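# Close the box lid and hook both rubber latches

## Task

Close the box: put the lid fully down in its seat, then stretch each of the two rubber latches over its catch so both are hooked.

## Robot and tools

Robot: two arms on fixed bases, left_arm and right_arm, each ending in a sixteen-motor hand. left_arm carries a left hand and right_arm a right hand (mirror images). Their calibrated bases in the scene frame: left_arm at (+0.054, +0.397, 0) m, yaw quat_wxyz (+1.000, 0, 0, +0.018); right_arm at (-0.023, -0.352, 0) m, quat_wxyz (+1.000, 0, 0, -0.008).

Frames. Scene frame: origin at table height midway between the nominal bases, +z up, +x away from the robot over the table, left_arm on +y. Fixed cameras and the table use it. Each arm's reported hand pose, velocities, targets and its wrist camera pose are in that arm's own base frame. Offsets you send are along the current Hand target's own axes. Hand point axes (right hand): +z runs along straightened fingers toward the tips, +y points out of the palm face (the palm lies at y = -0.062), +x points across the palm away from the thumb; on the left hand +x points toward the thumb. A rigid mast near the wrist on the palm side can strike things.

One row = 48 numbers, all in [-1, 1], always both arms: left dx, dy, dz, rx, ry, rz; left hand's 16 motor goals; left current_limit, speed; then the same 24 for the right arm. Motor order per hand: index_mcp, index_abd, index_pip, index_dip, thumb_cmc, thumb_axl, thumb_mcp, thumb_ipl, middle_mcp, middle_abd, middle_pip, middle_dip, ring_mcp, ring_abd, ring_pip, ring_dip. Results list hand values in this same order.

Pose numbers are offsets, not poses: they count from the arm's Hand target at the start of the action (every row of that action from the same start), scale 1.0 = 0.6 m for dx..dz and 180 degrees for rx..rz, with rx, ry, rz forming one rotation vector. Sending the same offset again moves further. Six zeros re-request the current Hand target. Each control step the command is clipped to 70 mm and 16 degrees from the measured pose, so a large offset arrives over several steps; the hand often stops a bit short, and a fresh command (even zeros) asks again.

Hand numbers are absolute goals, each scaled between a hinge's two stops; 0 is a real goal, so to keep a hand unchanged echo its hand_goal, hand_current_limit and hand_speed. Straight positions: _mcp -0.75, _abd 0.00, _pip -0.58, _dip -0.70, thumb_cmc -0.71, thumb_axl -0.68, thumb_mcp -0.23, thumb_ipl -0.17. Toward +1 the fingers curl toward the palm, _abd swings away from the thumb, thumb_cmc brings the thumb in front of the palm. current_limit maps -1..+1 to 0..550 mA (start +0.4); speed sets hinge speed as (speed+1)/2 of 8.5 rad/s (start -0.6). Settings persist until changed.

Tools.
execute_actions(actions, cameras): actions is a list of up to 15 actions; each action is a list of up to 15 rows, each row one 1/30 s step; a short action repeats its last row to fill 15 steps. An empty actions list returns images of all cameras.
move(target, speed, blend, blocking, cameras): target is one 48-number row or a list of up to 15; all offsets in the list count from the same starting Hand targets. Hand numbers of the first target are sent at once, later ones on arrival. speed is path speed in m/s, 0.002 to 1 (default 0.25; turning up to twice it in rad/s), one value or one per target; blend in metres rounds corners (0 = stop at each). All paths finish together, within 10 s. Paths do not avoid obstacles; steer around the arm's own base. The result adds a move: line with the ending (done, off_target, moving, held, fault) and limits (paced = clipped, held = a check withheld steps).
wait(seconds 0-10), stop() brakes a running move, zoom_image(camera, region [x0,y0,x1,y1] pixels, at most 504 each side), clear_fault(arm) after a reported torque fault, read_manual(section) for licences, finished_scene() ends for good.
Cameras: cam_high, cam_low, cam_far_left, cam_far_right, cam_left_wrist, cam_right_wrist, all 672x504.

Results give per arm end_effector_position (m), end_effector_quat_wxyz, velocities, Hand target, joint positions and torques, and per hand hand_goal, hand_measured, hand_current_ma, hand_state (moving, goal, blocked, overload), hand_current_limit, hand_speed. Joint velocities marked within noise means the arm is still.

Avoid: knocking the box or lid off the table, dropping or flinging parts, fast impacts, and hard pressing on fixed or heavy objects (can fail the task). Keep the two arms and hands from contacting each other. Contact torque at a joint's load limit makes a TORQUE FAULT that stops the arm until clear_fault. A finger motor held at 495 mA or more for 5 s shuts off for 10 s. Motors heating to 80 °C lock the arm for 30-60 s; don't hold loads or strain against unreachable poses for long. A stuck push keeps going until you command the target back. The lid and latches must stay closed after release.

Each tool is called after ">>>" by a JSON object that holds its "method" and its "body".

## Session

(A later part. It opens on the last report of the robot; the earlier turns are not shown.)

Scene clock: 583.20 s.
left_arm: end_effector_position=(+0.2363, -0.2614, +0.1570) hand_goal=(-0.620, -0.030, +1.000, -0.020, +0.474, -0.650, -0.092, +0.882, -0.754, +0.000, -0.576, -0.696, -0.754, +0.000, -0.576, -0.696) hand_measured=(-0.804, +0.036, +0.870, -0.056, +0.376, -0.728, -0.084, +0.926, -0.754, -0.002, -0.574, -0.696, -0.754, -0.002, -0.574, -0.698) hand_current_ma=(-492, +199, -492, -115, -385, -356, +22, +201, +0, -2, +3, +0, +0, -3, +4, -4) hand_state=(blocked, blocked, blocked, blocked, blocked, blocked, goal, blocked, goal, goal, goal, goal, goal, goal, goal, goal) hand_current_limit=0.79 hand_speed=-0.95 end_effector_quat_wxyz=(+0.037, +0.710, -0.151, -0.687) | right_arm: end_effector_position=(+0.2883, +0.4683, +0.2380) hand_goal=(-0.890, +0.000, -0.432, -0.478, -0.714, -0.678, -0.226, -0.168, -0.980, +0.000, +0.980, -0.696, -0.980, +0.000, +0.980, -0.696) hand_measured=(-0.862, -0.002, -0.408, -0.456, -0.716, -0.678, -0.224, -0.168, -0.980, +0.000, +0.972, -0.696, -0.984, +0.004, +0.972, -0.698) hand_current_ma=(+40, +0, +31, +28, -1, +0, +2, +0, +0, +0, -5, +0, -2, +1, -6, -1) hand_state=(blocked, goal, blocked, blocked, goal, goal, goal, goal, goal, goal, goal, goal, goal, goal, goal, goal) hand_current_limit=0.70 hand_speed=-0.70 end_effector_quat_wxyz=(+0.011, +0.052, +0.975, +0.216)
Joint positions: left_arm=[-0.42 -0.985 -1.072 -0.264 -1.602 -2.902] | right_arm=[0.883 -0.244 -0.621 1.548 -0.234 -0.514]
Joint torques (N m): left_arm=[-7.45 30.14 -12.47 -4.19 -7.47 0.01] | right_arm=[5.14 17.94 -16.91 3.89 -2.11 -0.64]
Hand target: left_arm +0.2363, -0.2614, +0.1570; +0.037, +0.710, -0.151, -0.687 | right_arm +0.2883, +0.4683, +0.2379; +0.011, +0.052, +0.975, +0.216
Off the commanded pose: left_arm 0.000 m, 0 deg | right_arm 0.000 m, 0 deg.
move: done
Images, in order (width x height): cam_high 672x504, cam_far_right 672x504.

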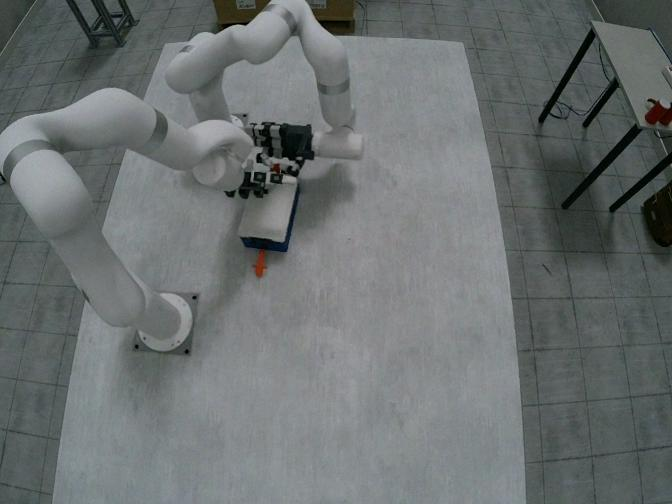

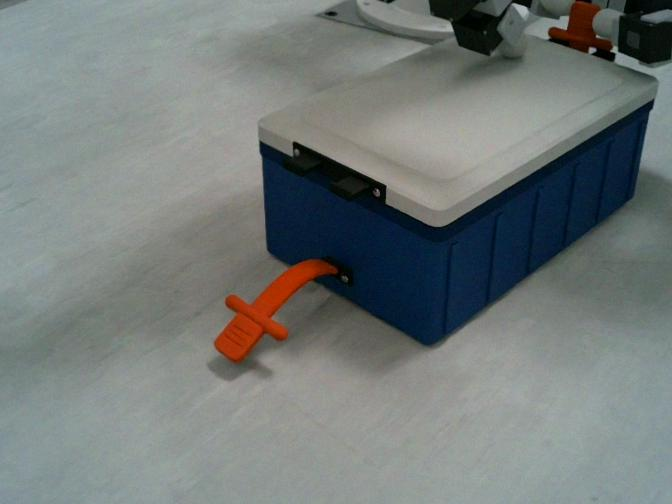

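>>> {"method": "zoom_image", "body": {"camera": "cam_far_right", "region": [270, 125, 400, 215]}}

>>> {"method": "wait", "body": {"seconds": 0.1, "cameras": ["cam_far_left","cam_low","cam_left_wrist"]}}

Scaled by 3.877 from the camera's 672x504 image, which has a finer 960x720 frame.

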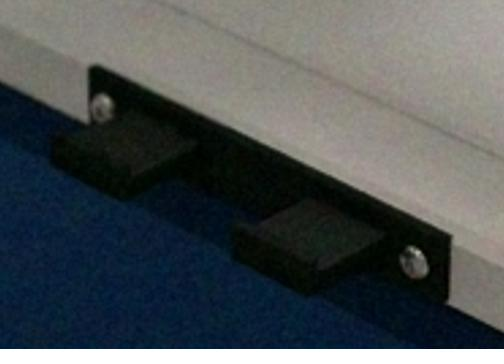

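Scene clock: 588.63 s.
left_arm: end_effector_position=(+0.2363, -0.2614, +0.1570) hand_goal=(-0.620, -0.030, +1.000, -0.020, +0.474, -0.650, -0.092, +0.882, -0.754, +0.000, -0.576, -0.696, -0.754, +0.000, -0.576, -0.696) hand_measured=(-0.804, +0.036, +0.870, -0.056, +0.376, -0.728, -0.084, +0.926, -0.754, -0.002, -0.574, -0.696, -0.754, -0.002, -0.574, -0.698) hand_current_ma=(-492, +199, -492, -115, -385, -356, +22, +201, +0, -2, +3, +0, +0, -3, +4, -4) hand_state=(blocked, blocked, blocked, blocked, blocked, blocked, goal, blocked, goal, goal, goal, goal, goal, goal, goal, goal) hand_current_limit=0.79 hand_speed=-0.95 end_effector_quat_wxyz=(+0.037, +0.710, -0.151, -0.687) | right_arm: end_effector_position=(+0.2883, +0.4683, +0.2380) hand_goal=(-0.890, +0.000, -0.432, -0.478, -0.714, -0.678, -0.226, -0.168, -0.980, +0.000, +0.980, -0.696, -0.980, +0.000, +0.980, -0.696) hand_measured=(-0.862, -0.002, -0.408, -0.456, -0.716, -0.678, -0.224, -0.168, -0.980, +0.000, +0.972, -0.696, -0.984, +0.004, +0.972, -0.698) hand_current_ma=(+40, +0, +31, +28, -1, +0, +2, +0, +0, +0, -5, +0, -2, +1, -6, -1) hand_state=(blocked, goal, blocked, blocked, goal, goal, goal, goal, goal, goal, goal, goal, goal, goal, goal, goal) hand_current_limit=0.70 hand_speed=-0.70 end_effector_quat_wxyz=(+0.011, +0.052, +0.975, +0.216)
Joint positions: left_arm=[-0.42 -0.985 -1.072 -0.264 -1.602 -2.902] | right_arm=[0.883 -0.244 -0.621 1.548 -0.234 -0.514]
Joint torques (N m): left_arm=[-7.5 30.41 -12.31 -4.05 -7 -0.03] | right_arm=[4.97 10.73 -16.48 3.51 -2.12 -0.51]
Hand target: left_arm +0.2363, -0.2614, +0.1570; +0.037, +0.710, -0.151, -0.687 | right_arm +0.2883, +0.4683, +0.2379; +0.011, +0.052, +0.975, +0.216
Off the commanded pose: left_arm 0.000 m, 0 deg | right_arm 0.000 m, 0 deg.
wait: 0.10 s; at rest from the start
camera_calibration:
cam_left_wrist: T_world_to_cam=[[0.0649411, 0.799097, 0.597684, 0.0725244], [0.807736, 0.309606, -0.501704, -0.0773387], [-0.585957, 0.515352, -0.625353, 0.494797], [0, 0, 0, 1]] pos_world=[0.347689, -0.289004, 0.227275]
Images, in order (width x height): cam_low 672x504, cam_far_left 672x504, cam_left_wrist 672x504.

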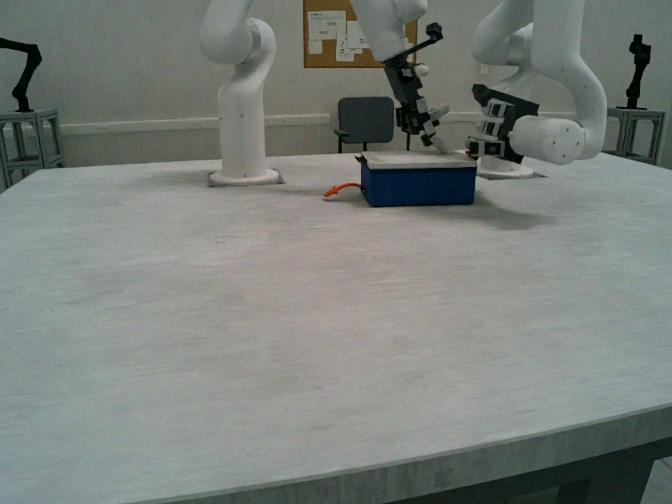

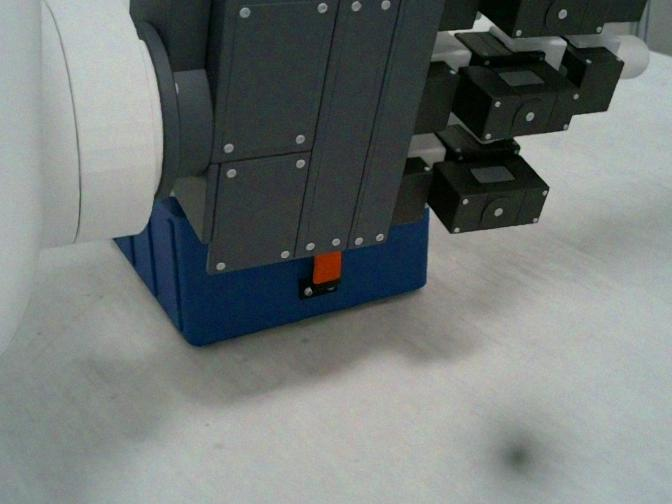

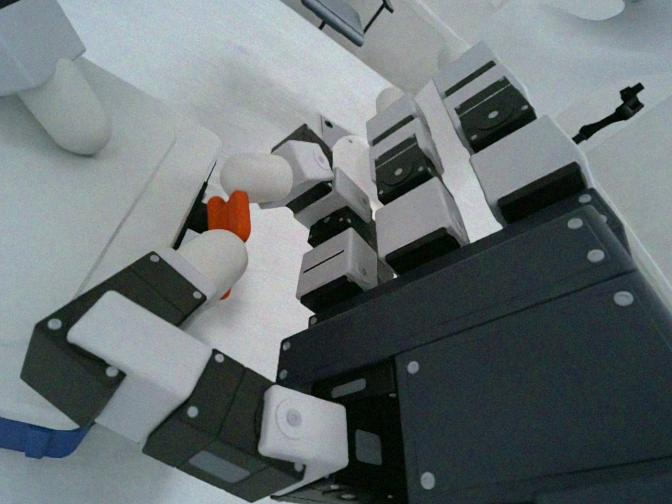

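>>> {"method": "zoom_image", "body": {"camera": "cam_left_wrist", "region": [150, 130, 300, 320]}}

>>> {"method": "zoom_image", "body": {"camera": "cam_low", "region": [420, 120, 500, 190]}}

Scaled by 2.653 from the camera's 672x504 image, which has a finer 960x720 frame.

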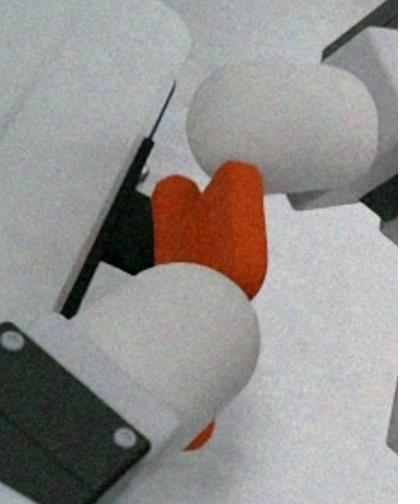

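Scaled by 6.300 from the camera's 672x504 image, which has a finer 960x720 frame.

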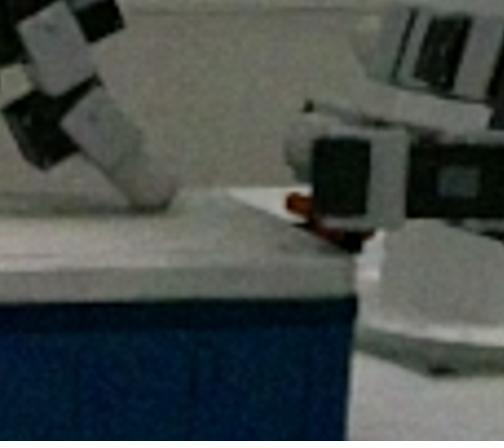

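>>> {"method": "zoom_image", "body": {"camera": "cam_far_right", "region": [280, 140, 350, 190]}}

This scene's latest camera images include none from cam_far_right. They are from: cam_low, cam_far_left, cam_left_wrist. cam_far_right's image comes with the result of a call that names it in "cameras".

>>> {"method": "move", "body": {"target": [0.0105,-0.0028,0,0,0,0,-0.62,-0.03,1.0,-0.02,0.475,-0.65,-0.092,0.882,-0.754,0,-0.576,-0.696,-0.754,0,-0.576,-0.696,0.79,-0.95,0,0,0,0,0,0,-0.89,0,-0.431,-0.478,-0.714,-0.678,-0.226,-0.168,-0.98,0,0.98,-0.696,-0.98,0,0.98,-0.696,0.7,-0.7], "speed": 0.03, "cameras": ["cam_far_right","cam_left_wrist"]}}

>>> {"method": "zoom_image", "body": {"camera": "cam_far_right", "region": [540, 0, 630, 64]}}

>>> {"method": "zoom_image", "body": {"camera": "cam_left_wrist", "region": [150, 130, 300, 320]}}

>>> {"method": "zoom_image", "body": {"camera": "cam_far_right", "region": [280, 140, 350, 190]}}

Scene clock: 597.50 s.
left_arm: end_effector_position=(+0.2366, -0.2615, +0.1505) hand_goal=(-0.620, -0.030, +1.000, -0.020, +0.474, -0.650, -0.092, +0.882, -0.754, +0.000, -0.576, -0.696, -0.754, +0.000, -0.576, -0.696) hand_measured=(-0.664, -0.030, +0.986, -0.024, +0.458, -0.656, -0.094, +0.886, -0.754, -0.002, -0.574, -0.696, -0.754, -0.002, -0.574, -0.698) hand_current_ma=(-152, +0, -37, -10, -44, -15, -5, +13, +0, -2, +3, +0, +0, -3, +4, -4) hand_state=(blocked, goal, goal, goal, goal, goal, goal, goal, goal, goal, goal, goal, goal, goal, goal, goal) hand_current_limit=0.79 hand_speed=-0.95 end_effector_quat_wxyz=(+0.037, +0.710, -0.151, -0.687) | right_arm: end_effector_position=(+0.2883, +0.4683, +0.2379) hand_goal=(-0.890, +0.000, -0.432, -0.478, -0.714, -0.678, -0.226, -0.168, -0.980, +0.000, +0.980, -0.696, -0.980, +0.000, +0.980, -0.696) hand_measured=(-0.866, -0.004, -0.412, -0.462, -0.716, -0.678, -0.224, -0.168, -0.980, +0.000, +0.972, -0.696, -0.984, +0.004, +0.972, -0.698) hand_current_ma=(+33, -1, +23, +17, -1, +0, +2, +0, +0, +0, -5, +0, -2, +1, -6, -1) hand_state=(blocked, goal, goal, goal, goal, goal, goal, goal, goal, goal, goal, goal, goal, goal, goal, goal) hand_current_limit=0.70 hand_speed=-0.70 end_effector_quat_wxyz=(+0.011, +0.052, +0.975, +0.216)
Joint positions: left_arm=[-0.42 -1 -1.08 -0.263 -1.595 -2.9] | right_arm=[0.883 -0.244 -0.621 1.548 -0.234 -0.514]
Joint torques (N m): left_arm=[7.11 26.12 -12.58 2.46 1.33 0.62] | right_arm=[5.55 14.83 -16.21 3.17 -1.99 -0.28]
Hand target: left_arm +0.2366, -0.2614, +0.1505; +0.037, +0.710, -0.151, -0.687 | right_arm +0.2883, +0.4683, +0.2379; +0.011, +0.052, +0.975, +0.216
Off the commanded pose: left_arm 0.000 m, 0 deg | right_arm 0.000 m, 0 deg.
move: done
camera_calibration:
cam_left_wrist: T_world_to_cam=[[0.0650528, 0.799081, 0.597694, 0.0763438], [0.807748, 0.309526, -0.501733, -0.0808633], [-0.585927, 0.515425, -0.625321, 0.490911], [0, 0, 0, 1]] pos_world=[0.347989, -0.289004, 0.220775]
Images, in order (width x height): cam_far_right 672x504, cam_left_wrist 672x504.

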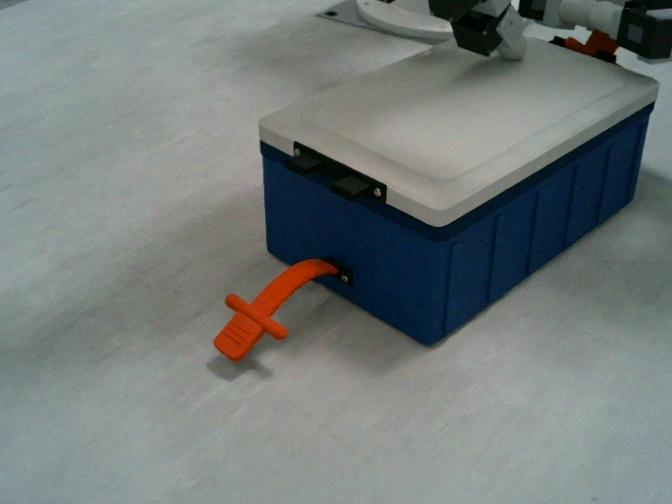

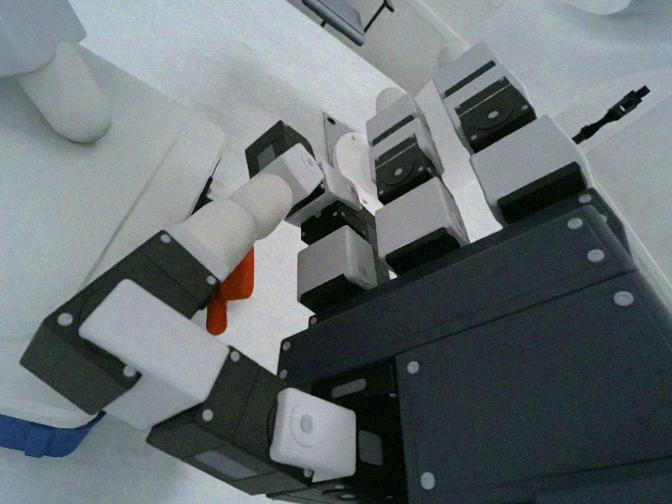

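Scaled by 5.600 from the camera's 672x504 image, which has a finer 960x720 frame.

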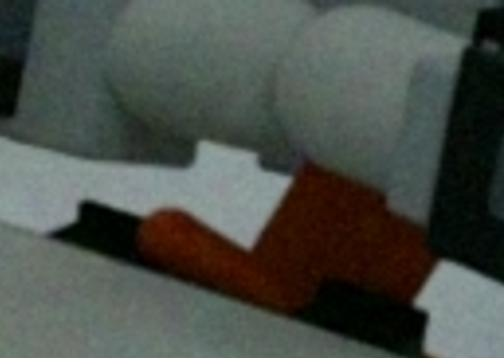

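Scaled by 2.653 from the camera's 672x504 image, which has a finer 960x720 frame.

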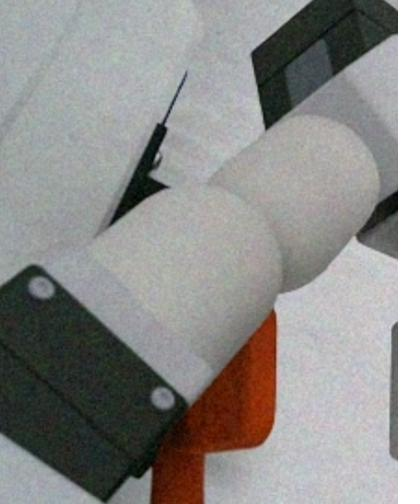

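Scaled by 7.200 from the camera's 672x504 image, which has a finer 960x720 frame.

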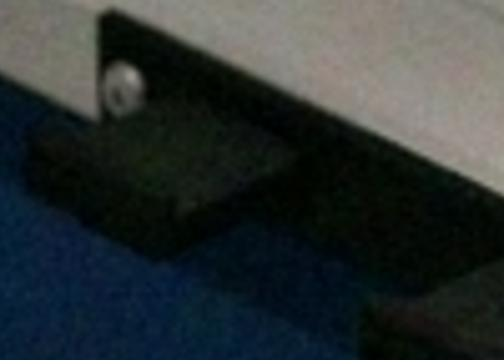

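>>> {"method": "move", "body": {"target": [-0.0482,0.0129,-0.0026,0,0,0,-0.62,-0.03,1.0,-0.02,0.475,-0.65,-0.092,0.882,-0.754,0,-0.576,-0.696,-0.754,0,-0.576,-0.696,0.79,-0.95,0,0,0,0,0,0,-0.89,0,-0.431,-0.478,-0.714,-0.678,-0.226,-0.168,-0.98,0,0.98,-0.696,-0.98,0,0.98,-0.696,0.7,-0.7], "speed": 0.05, "cameras": ["cam_far_right","cam_left_wrist","cam_high"]}}

>>> {"method": "zoom_image", "body": {"camera": "cam_far_right", "region": [540, 0, 630, 64]}}

>>> {"method": "zoom_image", "body": {"camera": "cam_left_wrist", "region": [150, 130, 350, 350]}}

>>> {"method": "zoom_image", "body": {"camera": "cam_high", "region": [230, 135, 330, 210]}}

Scene clock: 602.40 s.
left_arm: end_effector_position=(+0.2366, -0.2614, +0.1804) hand_goal=(-0.620, -0.030, +1.000, -0.020, +0.474, -0.650, -0.092, +0.882, -0.754, +0.000, -0.576, -0.696, -0.754, +0.000, -0.576, -0.696) hand_measured=(-0.664, -0.030, +0.986, -0.024, +0.458, -0.656, -0.094, +0.888, -0.754, -0.002, -0.574, -0.696, -0.754, -0.002, -0.574, -0.698) hand_current_ma=(-151, +0, -37, -10, -44, -15, -6, +15, +0, -2, +3, +0, +0, -3, +4, -4) hand_state=(blocked, goal, goal, goal, goal, goal, goal, goal, goal, goal, goal, goal, goal, goal, goal, goal) hand_current_limit=0.79 hand_speed=-0.95 end_effector_quat_wxyz=(+0.037, +0.710, -0.151, -0.687) | right_arm: end_effector_position=(+0.2883, +0.4683, +0.2379) hand_goal=(-0.890, +0.000, -0.432, -0.478, -0.714, -0.678, -0.226, -0.168, -0.980, +0.000, +0.980, -0.696, -0.980, +0.000, +0.980, -0.696) hand_measured=(-0.866, -0.004, -0.412, -0.462, -0.716, -0.678, -0.224, -0.168, -0.980, +0.000, +0.972, -0.696, -0.984, +0.004, +0.972, -0.698) hand_current_ma=(+33, -1, +23, +17, -1, +0, +2, +0, +0, +0, -5, +0, -2, +1, -6, -1) hand_state=(blocked, goal, goal, goal, goal, goal, goal, goal, goal, goal, goal, goal, goal, goal, goal, goal) hand_current_limit=0.70 hand_speed=-0.70 end_effector_quat_wxyz=(+0.011, +0.052, +0.975, +0.216)
Joint positions: left_arm=[-0.42 -0.93 -1.048 -0.264 -1.632 -2.91] | right_arm=[0.883 -0.244 -0.621 1.548 -0.234 -0.514]
Joint torques (N m): left_arm=[8.93 45.06 0.17 -3.82 -5 -0.53] | right_arm=[5.22 29.17 -14.98 3.1 -1.74 -0.04]
Hand target: left_arm +0.2366, -0.2614, +0.1804; +0.037, +0.710, -0.151, -0.687 | right_arm +0.2883, +0.4683, +0.2379; +0.011, +0.052, +0.975, +0.216
Off the commanded pose: left_arm 0.000 m, 0 deg | right_arm 0.000 m, 0 deg.
move: done
camera_calibration:
cam_left_wrist: T_world_to_cam=[[0.0650528, 0.799081, 0.597694, 0.0584727], [0.807748, 0.309526, -0.501733, -0.0658615], [-0.585927, 0.515425, -0.625321, 0.509608], [0, 0, 0, 1]] pos_world=[0.347989, -0.289004, 0.250675]
Images, in order (width x height): cam_high 672x504, cam_far_right 672x504, cam_left_wrist 672x504.

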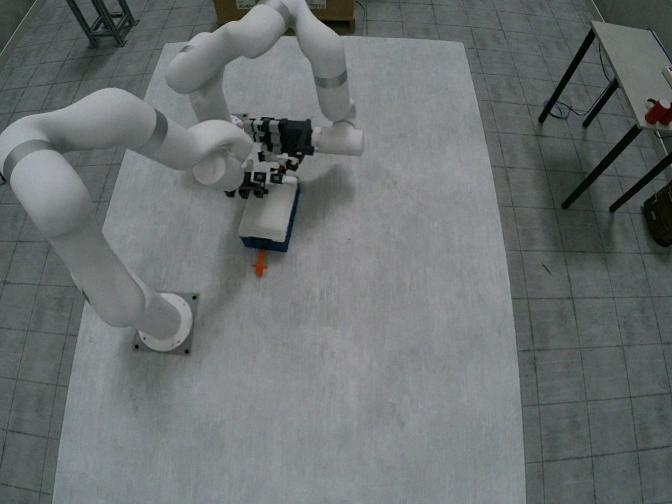

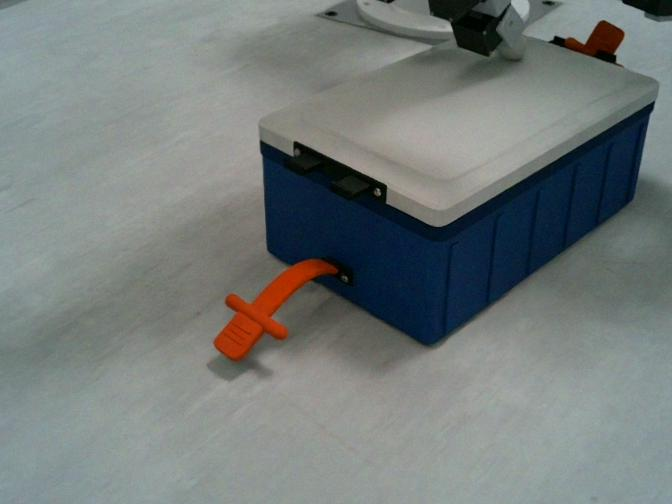

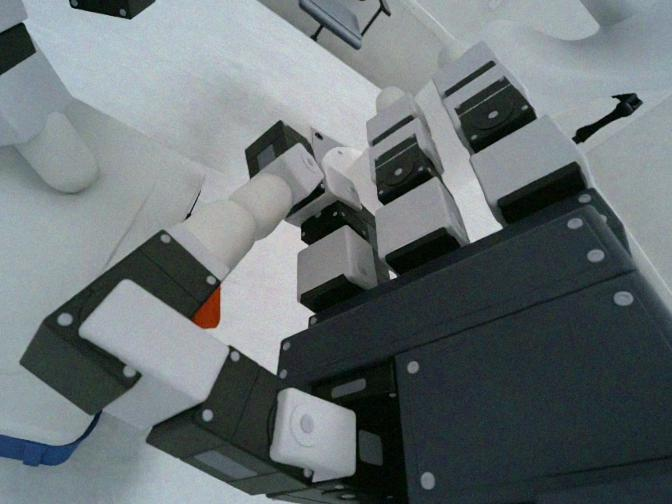

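Scaled by 5.600 from the camera's 672x504 image, which has a finer 960x720 frame.

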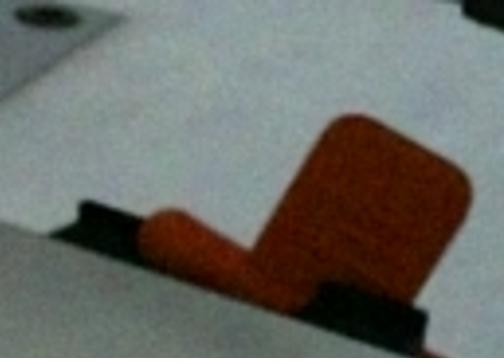

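Scaled by 2.291 from the camera's 672x504 image, which has a finer 960x720 frame.

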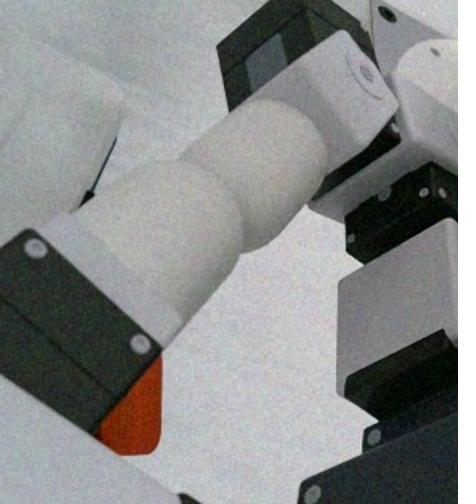

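Scaled by 5.040 from the camera's 672x504 image, which has a finer 960x720 frame.

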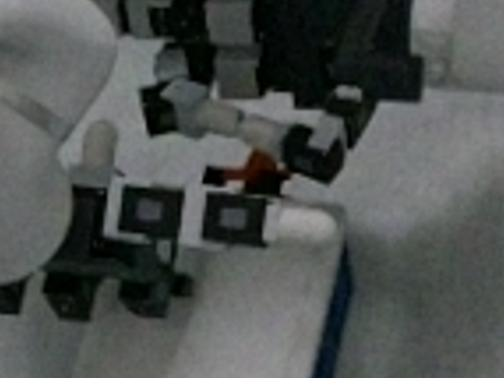

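>>> {"method": "move", "body": {"target": [-0.0914,-0.1481,-0.0026,0,0,0,-0.9,0,0.70,-0.10,0.433,-0.678,-0.11,0.96,-0.754,0,-0.576,-0.696,-0.754,0,-0.576,-0.696,0.7,-0.8,0,0,0,0,0,0,-0.89,0,-0.431,-0.478,-0.714,-0.678,-0.226,-0.168,-0.98,0,0.98,-0.696,-0.98,0,0.98,-0.696,0.7,-0.7], "speed": 0.15, "cameras": ["cam_far_left","cam_left_wrist","cam_high"]}}

>>> {"method": "zoom_image", "body": {"camera": "cam_left_wrist", "region": [100, 130, 350, 350]}}

>>> {"method": "zoom_image", "body": {"camera": "cam_high", "region": [250, 145, 310, 190]}}

Scene clock: 606.37 s.
left_arm: end_effector_position=(+0.2522, -0.1626, +0.2104) hand_goal=(-0.900, +0.000, +0.700, -0.100, +0.432, -0.678, -0.110, +0.960, -0.754, +0.000, -0.576, -0.696, -0.754, +0.000, -0.576, -0.696) hand_measured=(-0.900, -0.006, +0.702, -0.098, +0.428, -0.678, -0.108, +0.958, -0.754, -0.002, -0.574, -0.696, -0.754, -0.002, -0.574, -0.698) hand_current_ma=(+0, -9, +4, +5, -9, +1, +5, -5, -1, -2, +3, +0, -1, -3, +3, -4) hand_state=(goal, goal, goal, goal, goal, goal, goal, goal, goal, goal, goal, goal, goal, goal, goal, goal) hand_current_limit=0.70 hand_speed=-0.80 end_effector_quat_wxyz=(+0.037, +0.710, -0.151, -0.687) | right_arm: end_effector_position=(+0.2883, +0.4683, +0.2379) hand_goal=(-0.890, +0.000, -0.432, -0.478, -0.714, -0.678, -0.226, -0.168, -0.980, +0.000, +0.980, -0.696, -0.980, +0.000, +0.980, -0.696) hand_measured=(-0.866, -0.004, -0.412, -0.462, -0.716, -0.678, -0.224, -0.168, -0.980, +0.000, +0.972, -0.696, -0.984, +0.004, +0.972, -0.698) hand_current_ma=(+33, -1, +23, +17, -1, +0, +2, +0, +0, +0, -5, +0, -2, +1, -6, -1) hand_state=(blocked, goal, goal, goal, goal, goal, goal, goal, goal, goal, goal, goal, goal, goal, goal, goal) hand_current_limit=0.70 hand_speed=-0.70 end_effector_quat_wxyz=(+0.011, +0.052, +0.975, +0.216)
Joint positions: left_arm=[-0.224 -0.84 -0.972 -0.067 -1.65 -2.888] | right_arm=[0.883 -0.244 -0.621 1.548 -0.234 -0.514]
Joint torques (N m): left_arm=[8.56 43.75 -0.04 3.2 -4.96 0.54] | right_arm=[3.7 30.14 -14.62 3.24 -1.63 0.06]
Hand target: left_arm +0.2522, -0.1626, +0.2104; +0.037, +0.710, -0.151, -0.687 | right_arm +0.2883, +0.4683, +0.2379; +0.011, +0.052, +0.975, +0.216
Off the commanded pose: left_arm 0.000 m, 0 deg | right_arm 0.000 m, 0 deg.
move: done
camera_calibration:
cam_left_wrist: T_world_to_cam=[[0.0649411, 0.799097, 0.597684, -0.0393688], [0.807736, 0.309606, -0.501704, -0.093899], [-0.585957, 0.515352, -0.625353, 0.486532], [0, 0, 0, 1]] pos_world=[0.363489, -0.190204, 0.280675]
Images, in order (width x height): cam_high 672x504, cam_far_left 672x504, cam_left_wrist 672x504.

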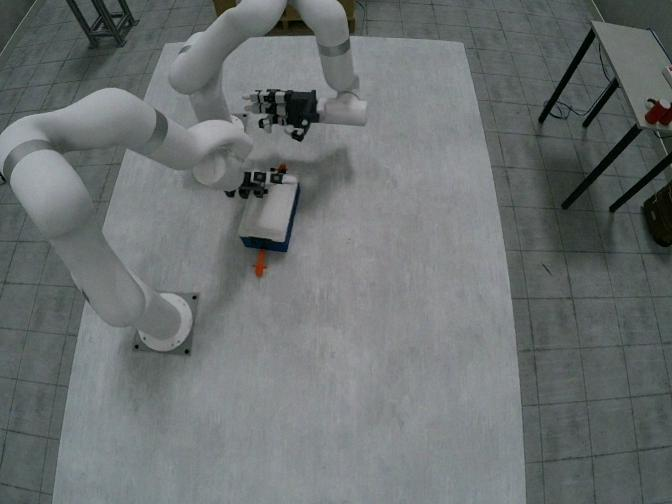

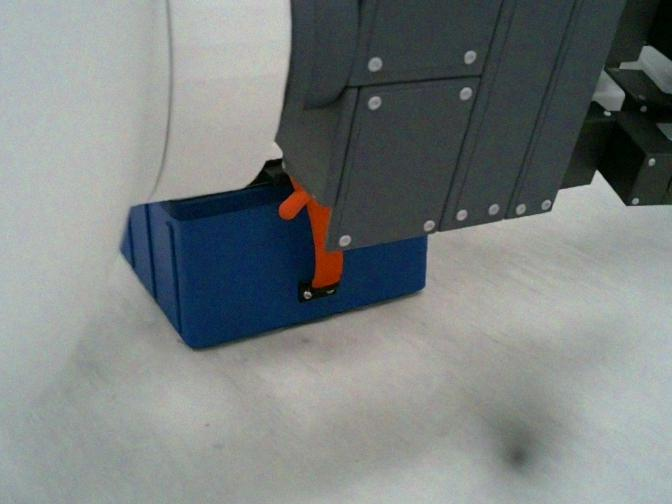

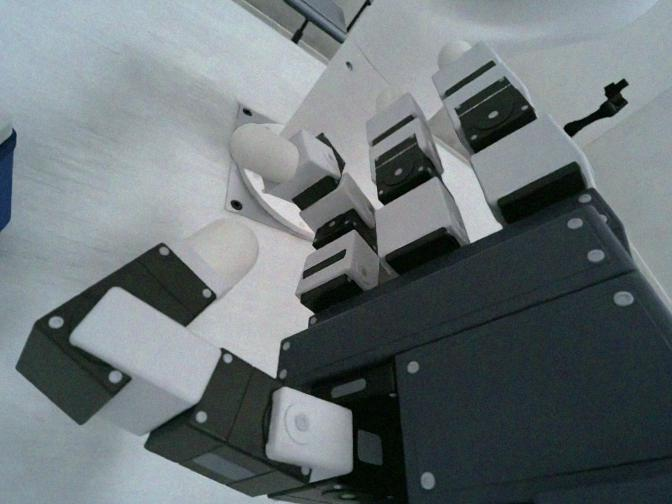

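Scaled by 2.016 from the camera's 672x504 image, which has a finer 960x720 frame.

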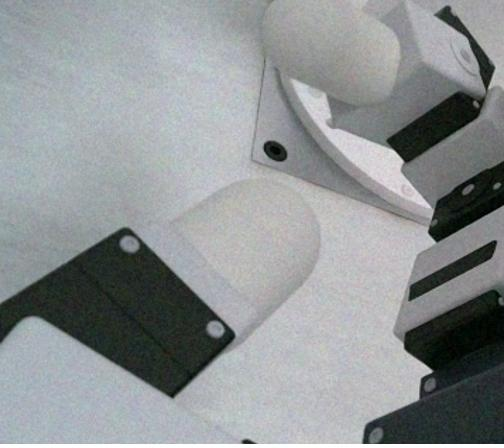

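Scaled by 8.400 from the camera's 672x504 image, which has a finer 960x720 frame.

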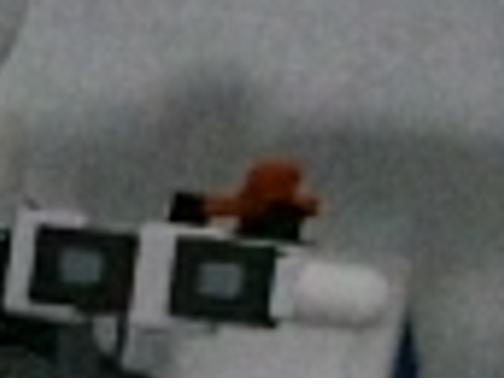

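>>> {"method": "move", "body": {"target": [-0.20,-0.02,0.10,0,0,0,-0.9,0,0.70,-0.10,0.433,-0.678,-0.11,0.96,-0.754,0,-0.576,-0.696,-0.754,0,-0.576,-0.696,0.7,-0.8,0,0,0,0,0,0,-0.89,0,-0.431,-0.478,-0.714,-0.678,-0.226,-0.168,-0.98,0,0.98,-0.696,-0.98,0,0.98,-0.696,0.7,-0.7], "speed": 0.25, "cameras": ["cam_far_left","cam_left_wrist","cam_high"]}}

>>> {"method": "zoom_image", "body": {"camera": "cam_far_left", "region": [230, 140, 380, 310]}}

Scene clock: 608.53 s.
left_arm: end_effector_position=(+0.1937, -0.1101, +0.3198) hand_goal=(-0.900, +0.000, +0.700, -0.100, +0.432, -0.678, -0.110, +0.960, -0.754, +0.000, -0.576, -0.696, -0.754, +0.000, -0.576, -0.696) hand_measured=(-0.900, -0.006, +0.702, -0.098, +0.428, -0.678, -0.108, +0.958, -0.754, -0.002, -0.574, -0.696, -0.754, -0.002, -0.574, -0.698) hand_current_ma=(+0, -9, +3, +5, -10, +1, +5, -5, -1, -2, +3, +0, -1, -3, +3, -4) hand_state=(goal, goal, goal, goal, goal, goal, goal, goal, goal, goal, goal, goal, goal, goal, goal, goal) hand_current_limit=0.70 hand_speed=-0.80 end_effector_quat_wxyz=(+0.037, +0.710, -0.151, -0.687) | right_arm: end_effector_position=(+0.2883, +0.4683, +0.2379) hand_goal=(-0.890, +0.000, -0.432, -0.478, -0.714, -0.678, -0.226, -0.168, -0.980, +0.000, +0.980, -0.696, -0.980, +0.000, +0.980, -0.696) hand_measured=(-0.866, -0.004, -0.412, -0.462, -0.716, -0.678, -0.224, -0.168, -0.980, +0.000, +0.972, -0.696, -0.984, +0.004, +0.972, -0.698) hand_current_ma=(+33, -1, +23, +17, -1, +0, +2, +0, +0, +0, -5, +0, -2, +1, -6, -1) hand_state=(blocked, goal, goal, goal, goal, goal, goal, goal, goal, goal, goal, goal, goal, goal, goal, goal) hand_current_limit=0.70 hand_speed=-0.70 end_effector_quat_wxyz=(+0.011, +0.052, +0.975, +0.216)
Joint positions: left_arm=[-0.134 -0.483 -0.724 0.022 -1.758 -2.874] | right_arm=[0.883 -0.244 -0.621 1.548 -0.234 -0.514]
Joint torques (N m): left_arm=[7.67 35.92 -1.31 3.4 -5.07 0.63] | right_arm=[4.88 28.67 -13.84 2.89 -1.67 0.09]
Hand target: left_arm +0.1937, -0.1101, +0.3198; +0.037, +0.710, -0.151, -0.687 | right_arm +0.2883, +0.4683, +0.2379; +0.011, +0.052, +0.975, +0.216
Off the commanded pose: left_arm 0.000 m, 0 deg | right_arm 0.000 m, 0 deg.
move: done
camera_calibration:
cam_left_wrist: T_world_to_cam=[[0.0649411, 0.799097, 0.597684, -0.142915], [0.807736, 0.309606, -0.501704, -0.00809512], [-0.585957, 0.515352, -0.625353, 0.49367], [0, 0, 0, 1]] pos_world=[0.305089, -0.137704, 0.390075]
Images, in order (width x height): cam_high 672x504, cam_far_left 672x504, cam_left_wrist 672x504.

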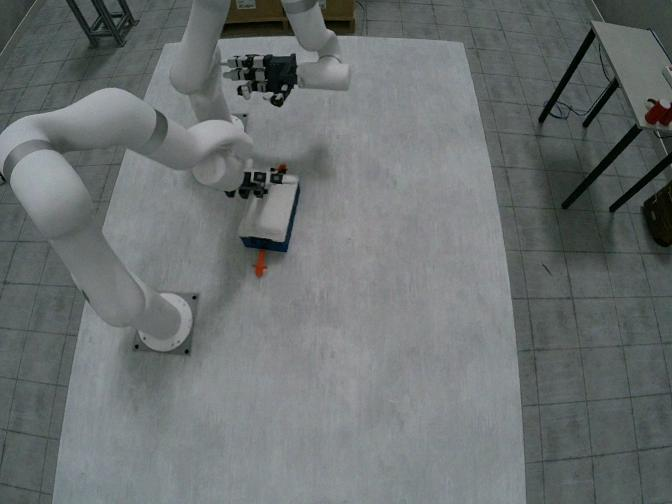

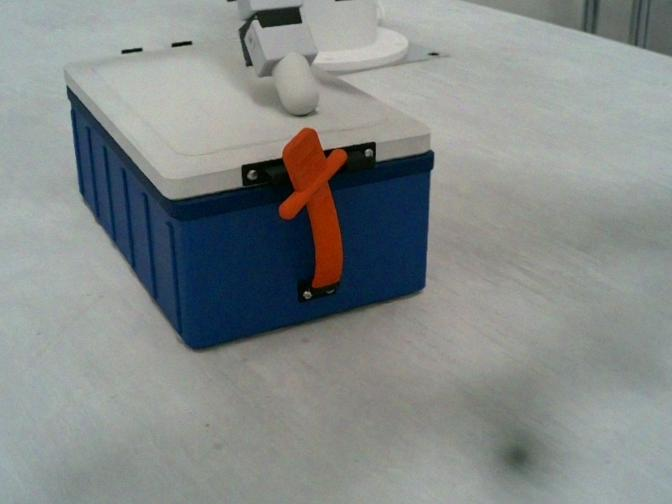

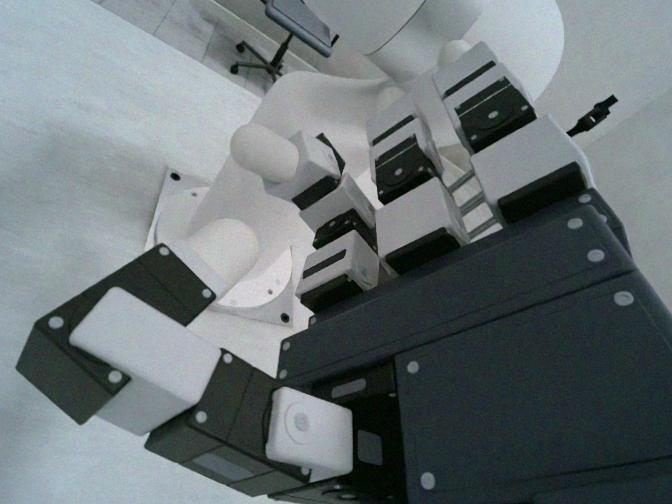

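Scaled by 2.965 from the camera's 672x504 image, which has a finer 960x720 frame.

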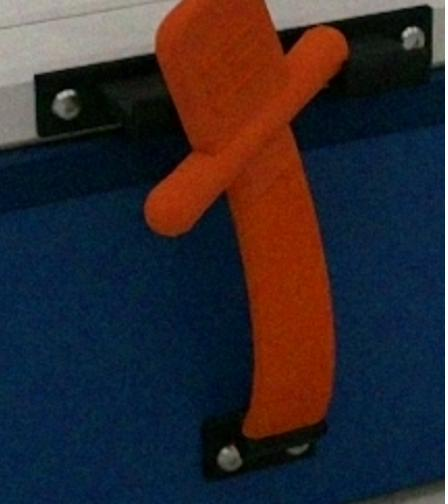

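>>> {"method": "move", "body": {"target": [0.39,0.0133,-0.2067,0,0,0,-0.75,0,0.737,-0.696,0.571,-0.678,-0.23,-0.17,-0.98,0,-0.85,-0.696,-0.98,0,-0.85,-0.696,0.7,-0.7,0,0,0,0,0,0,-0.89,0,-0.431,-0.478,-0.714,-0.678,-0.226,-0.168,-0.98,0,0.98,-0.696,-0.98,0,0.98,-0.696,0.7,-0.7], "speed": 0.2, "cameras": ["cam_far_left","cam_left_wrist","cam_high","cam_far_right"]}}

>>> {"method": "zoom_image", "body": {"camera": "cam_far_left", "region": [230, 100, 420, 260]}}

>>> {"method": "zoom_image", "body": {"camera": "cam_high", "region": [230, 135, 330, 210]}}

Scene clock: 639.87 s.
left_arm: end_effector_position=(+0.3171, -0.1989, +0.1028) hand_goal=(-0.750, +0.000, +0.736, -0.696, +0.570, -0.678, -0.230, -0.170, -0.980, +0.000, -0.850, -0.696, -0.980, +0.000, -0.850, -0.696) hand_measured=(-0.756, -0.006, +0.734, -0.694, +0.554, -0.678, -0.228, -0.168, -0.980, -0.002, -0.848, -0.696, -0.980, -0.002, -0.848, -0.698) hand_current_ma=(-15, -9, -4, +5, -42, +0, +5, +6, +0, -2, +4, +0, +0, -3, +4, -4) hand_state=(goal, goal, goal, goal, goal, goal, goal, goal, goal, goal, goal, goal, goal, goal, goal, goal) hand_current_limit=0.70 hand_speed=-0.70 end_effector_quat_wxyz=(+0.037, +0.710, -0.151, -0.687) | right_arm: end_effector_position=(+0.2883, +0.4683, +0.2379) hand_goal=(-0.890, +0.000, -0.432, -0.478, -0.714, -0.678, -0.226, -0.168, -0.980, +0.000, +0.980, -0.696, -0.980, +0.000, +0.980, -0.696) hand_measured=(-0.866, -0.004, -0.412, -0.462, -0.716, -0.678, -0.224, -0.168, -0.980, +0.000, +0.972, -0.696, -0.984, +0.004, +0.972, -0.698) hand_current_ma=(+33, -1, +23, +17, -1, +0, +2, +0, +0, +0, -5, +0, -2, +1, -6, -1) hand_state=(blocked, goal, goal, goal, goal, goal, goal, goal, goal, goal, goal, goal, goal, goal, goal, goal) hand_current_limit=0.70 hand_speed=-0.70 end_effector_quat_wxyz=(+0.011, +0.052, +0.975, +0.216)
Joint positions: left_arm=[-0.261 -1.172 -1.311 -0.105 -1.656 -2.893] | right_arm=[0.883 -0.244 -0.621 1.548 -0.234 -0.514]
Joint torques (N m): left_arm=[-6.97 29.83 -13.01 -3.88 -4.95 -0.58] | right_arm=[4.62 29.6 -13.53 2.35 -1.53 0.37]
Hand target: left_arm +0.3171, -0.1989, +0.1028; +0.037, +0.710, -0.151, -0.687 | right_arm +0.2883, +0.4683, +0.2379; +0.011, +0.052, +0.975, +0.216
Off the commanded pose: left_arm 0.000 m, 0 deg | right_arm 0.000 m, 0 deg.
move: done
camera_calibration:
cam_left_wrist: T_world_to_cam=[[0.0649411, 0.799097, 0.597684, 0.0496482], [0.807736, 0.309606, -0.501704, -0.189177], [-0.585957, 0.515352, -0.625353, 0.475987], [0, 0, 0, 1]] pos_world=[0.428489, -0.226404, 0.173075]
Images, in order (width x height): cam_high 672x504, cam_far_left 672x504, cam_far_right 672x504, cam_left_wrist 672x504.

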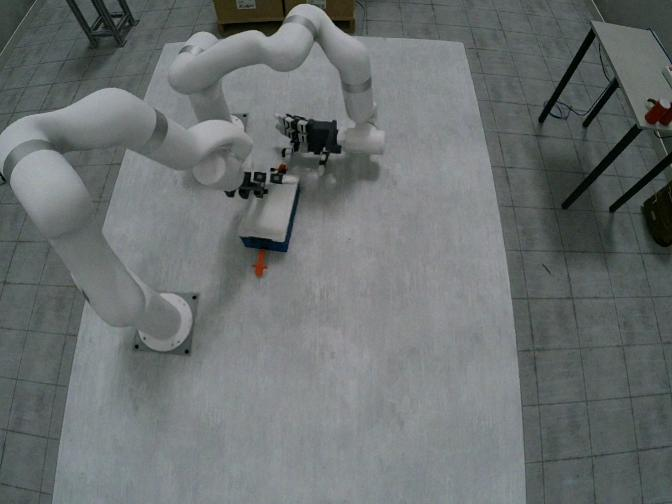

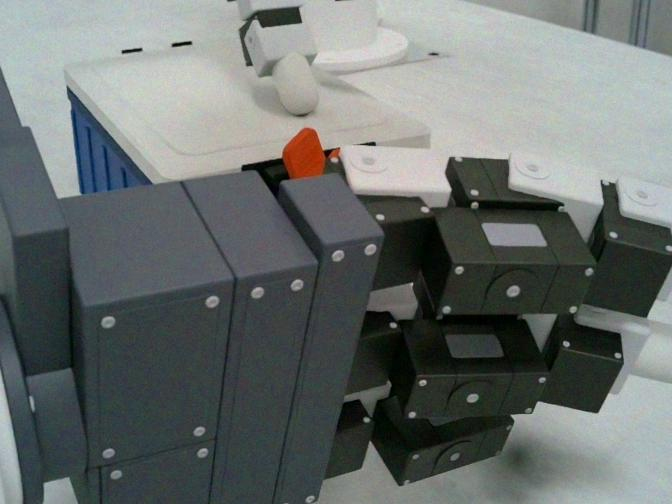

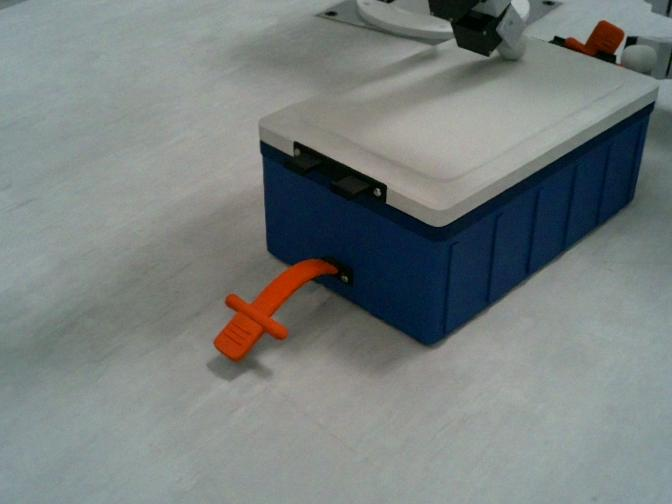

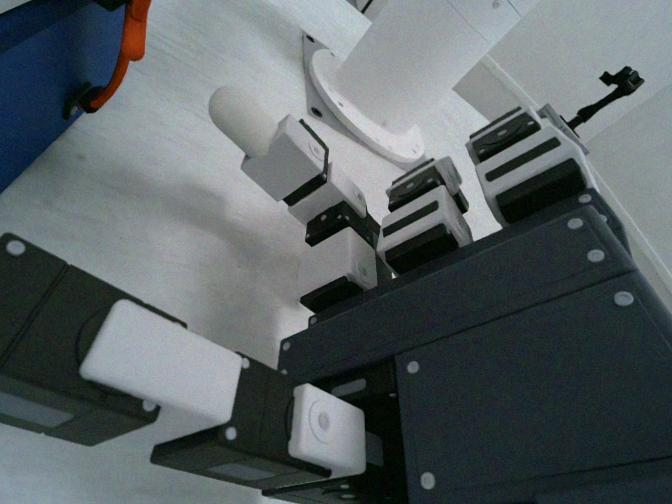

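Scaled by 2.653 from the camera's 672x504 image, which has a finer 960x720 frame.

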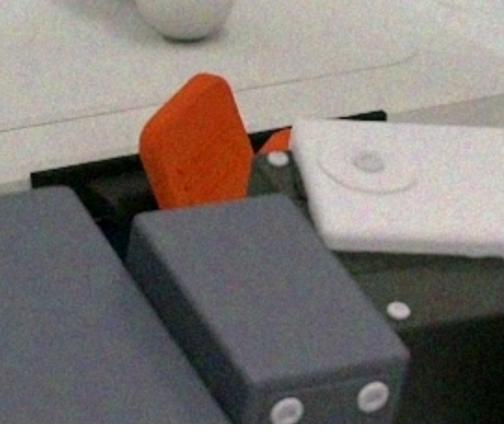

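Scaled by 5.040 from the camera's 672x504 image, which has a finer 960x720 frame.

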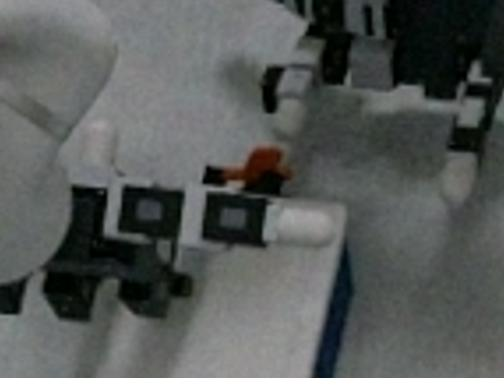

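>>> {"method": "move", "body": {"target": [0.0151,0.0563,0,0,0,0,-0.75,0,0.737,-0.696,0.571,-0.678,-0.23,-0.17,-0.98,0,-0.85,-0.696,-0.98,0,-0.85,-0.696,0.7,-0.7,0,0,0,0,0,0,-0.89,0,-0.431,-0.478,-0.714,-0.678,-0.226,-0.168,-0.98,0,0.98,-0.696,-0.98,0,0.98,-0.696,0.7,-0.7], "speed": 0.1, "cameras": ["cam_left_wrist","cam_high","cam_far_right"]}}

>>> {"method": "zoom_image", "body": {"camera": "cam_left_wrist", "region": [80, 0, 320, 180]}}

>>> {"method": "zoom_image", "body": {"camera": "cam_high", "region": [250, 145, 310, 190]}}

>>> {"method": "zoom_image", "body": {"camera": "cam_far_right", "region": [540, 0, 672, 94]}}

Scene clock: 641.90 s.
left_arm: end_effector_position=(+0.3117, -0.2334, +0.1028) hand_goal=(-0.750, +0.000, +0.736, -0.696, +0.570, -0.678, -0.230, -0.170, -0.980, +0.000, -0.850, -0.696, -0.980, +0.000, -0.850, -0.696) hand_measured=(-0.756, -0.006, +0.736, -0.694, +0.554, -0.678, -0.228, -0.168, -0.980, -0.002, -0.848, -0.696, -0.980, -0.002, -0.848, -0.698) hand_current_ma=(-14, -9, -1, +5, -42, +0, +5, +6, +0, -2, +4, +0, +0, -3, +4, -4) hand_state=(goal, goal, goal, goal, goal, goal, goal, goal, goal, goal, goal, goal, goal, goal, goal, goal) hand_current_limit=0.70 hand_speed=-0.70 end_effector_quat_wxyz=(+0.037, +0.710, -0.151, -0.687) | right_arm: end_effector_position=(+0.2883, +0.4683, +0.2379) hand_goal=(-0.890, +0.000, -0.432, -0.478, -0.714, -0.678, -0.226, -0.168, -0.980, +0.000, +0.980, -0.696, -0.980, +0.000, +0.980, -0.696) hand_measured=(-0.866, -0.004, -0.412, -0.462, -0.716, -0.678, -0.224, -0.168, -0.980, +0.000, +0.972, -0.696, -0.984, +0.004, +0.972, -0.698) hand_current_ma=(+33, -1, +23, +17, -1, +0, +2, +0, +0, +0, -5, +0, -2, +1, -6, -1) hand_state=(blocked, goal, goal, goal, goal, goal, goal, goal, goal, goal, goal, goal, goal, goal, goal, goal) hand_current_limit=0.70 hand_speed=-0.70 end_effector_quat_wxyz=(+0.011, +0.052, +0.975, +0.216)
Joint positions: left_arm=[-0.322 -1.178 -1.326 -0.166 -1.664 -2.903] | right_arm=[0.883 -0.244 -0.621 1.548 -0.234 -0.514]
Joint torques (N m): left_arm=[-6.92 30.37 -13.02 -3.51 -5.11 -0.51] | right_arm=[3.53 30.14 -13.71 2.56 -1.36 0.4]
Hand target: left_arm +0.3117, -0.2334, +0.1028; +0.037, +0.710, -0.151, -0.687 | right_arm +0.2883, +0.4683, +0.2379; +0.011, +0.052, +0.975, +0.216
Off the commanded pose: left_arm 0.000 m, 0 deg | right_arm 0.000 m, 0 deg.
move: done
camera_calibration:
cam_left_wrist: T_world_to_cam=[[0.0649411, 0.799097, 0.597684, 0.0776541], [0.807736, 0.309606, -0.501704, -0.174023], [-0.585957, 0.515352, -0.625353, 0.490595], [0, 0, 0, 1]] pos_world=[0.422989, -0.261004, 0.173075]
Images, in order (width x height): cam_high 672x504, cam_far_right 672x504, cam_left_wrist 672x504.

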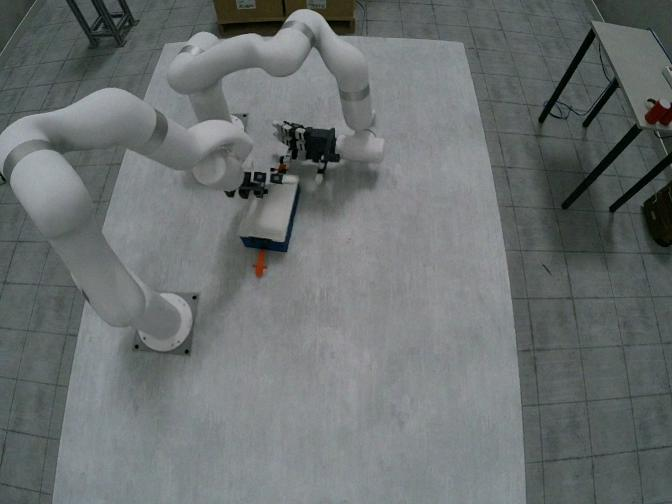

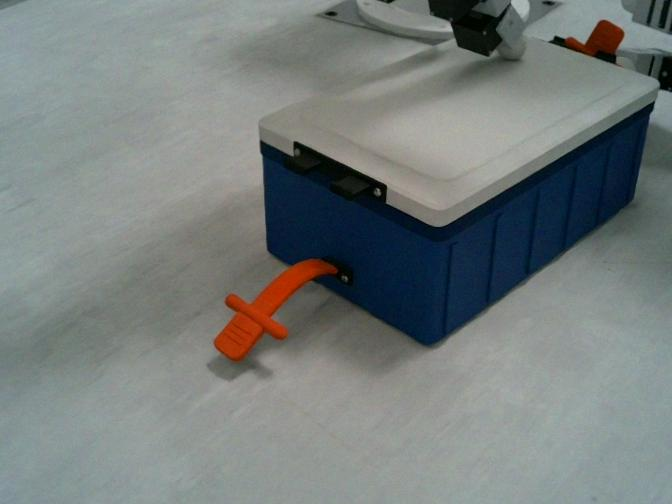

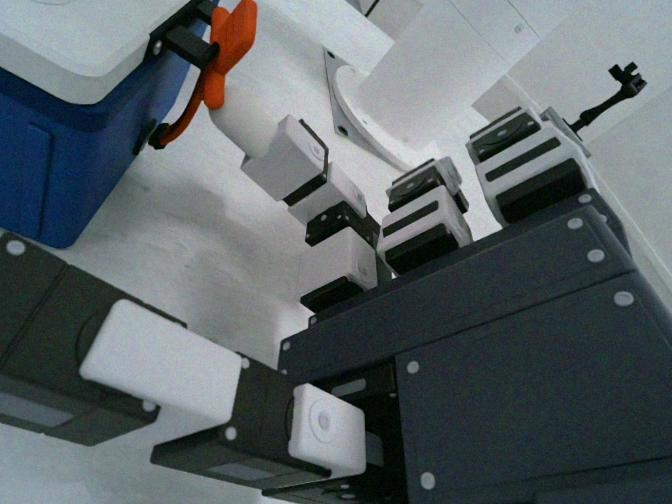

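Scaled by 2.100 from the camera's 672x504 image, which has a finer 960x720 frame.

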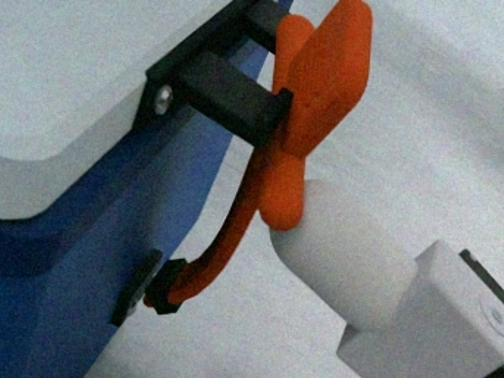

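Scaled by 8.400 from the camera's 672x504 image, which has a finer 960x720 frame.

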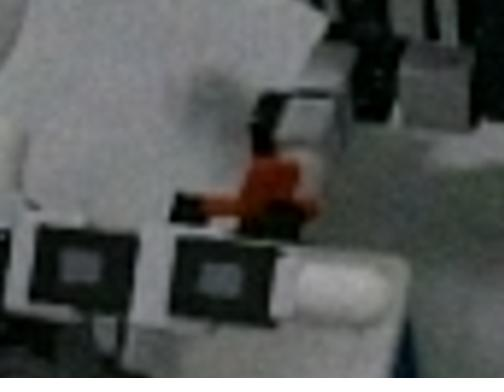

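Scaled by 3.818 from the camera's 672x504 image, which has a finer 960x720 frame.

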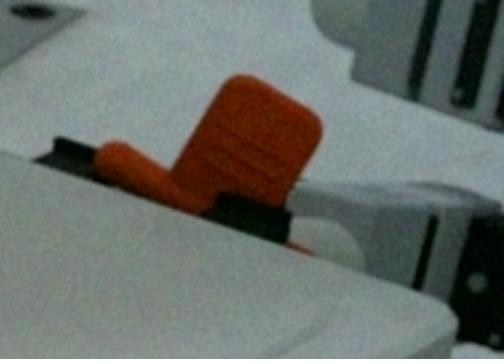

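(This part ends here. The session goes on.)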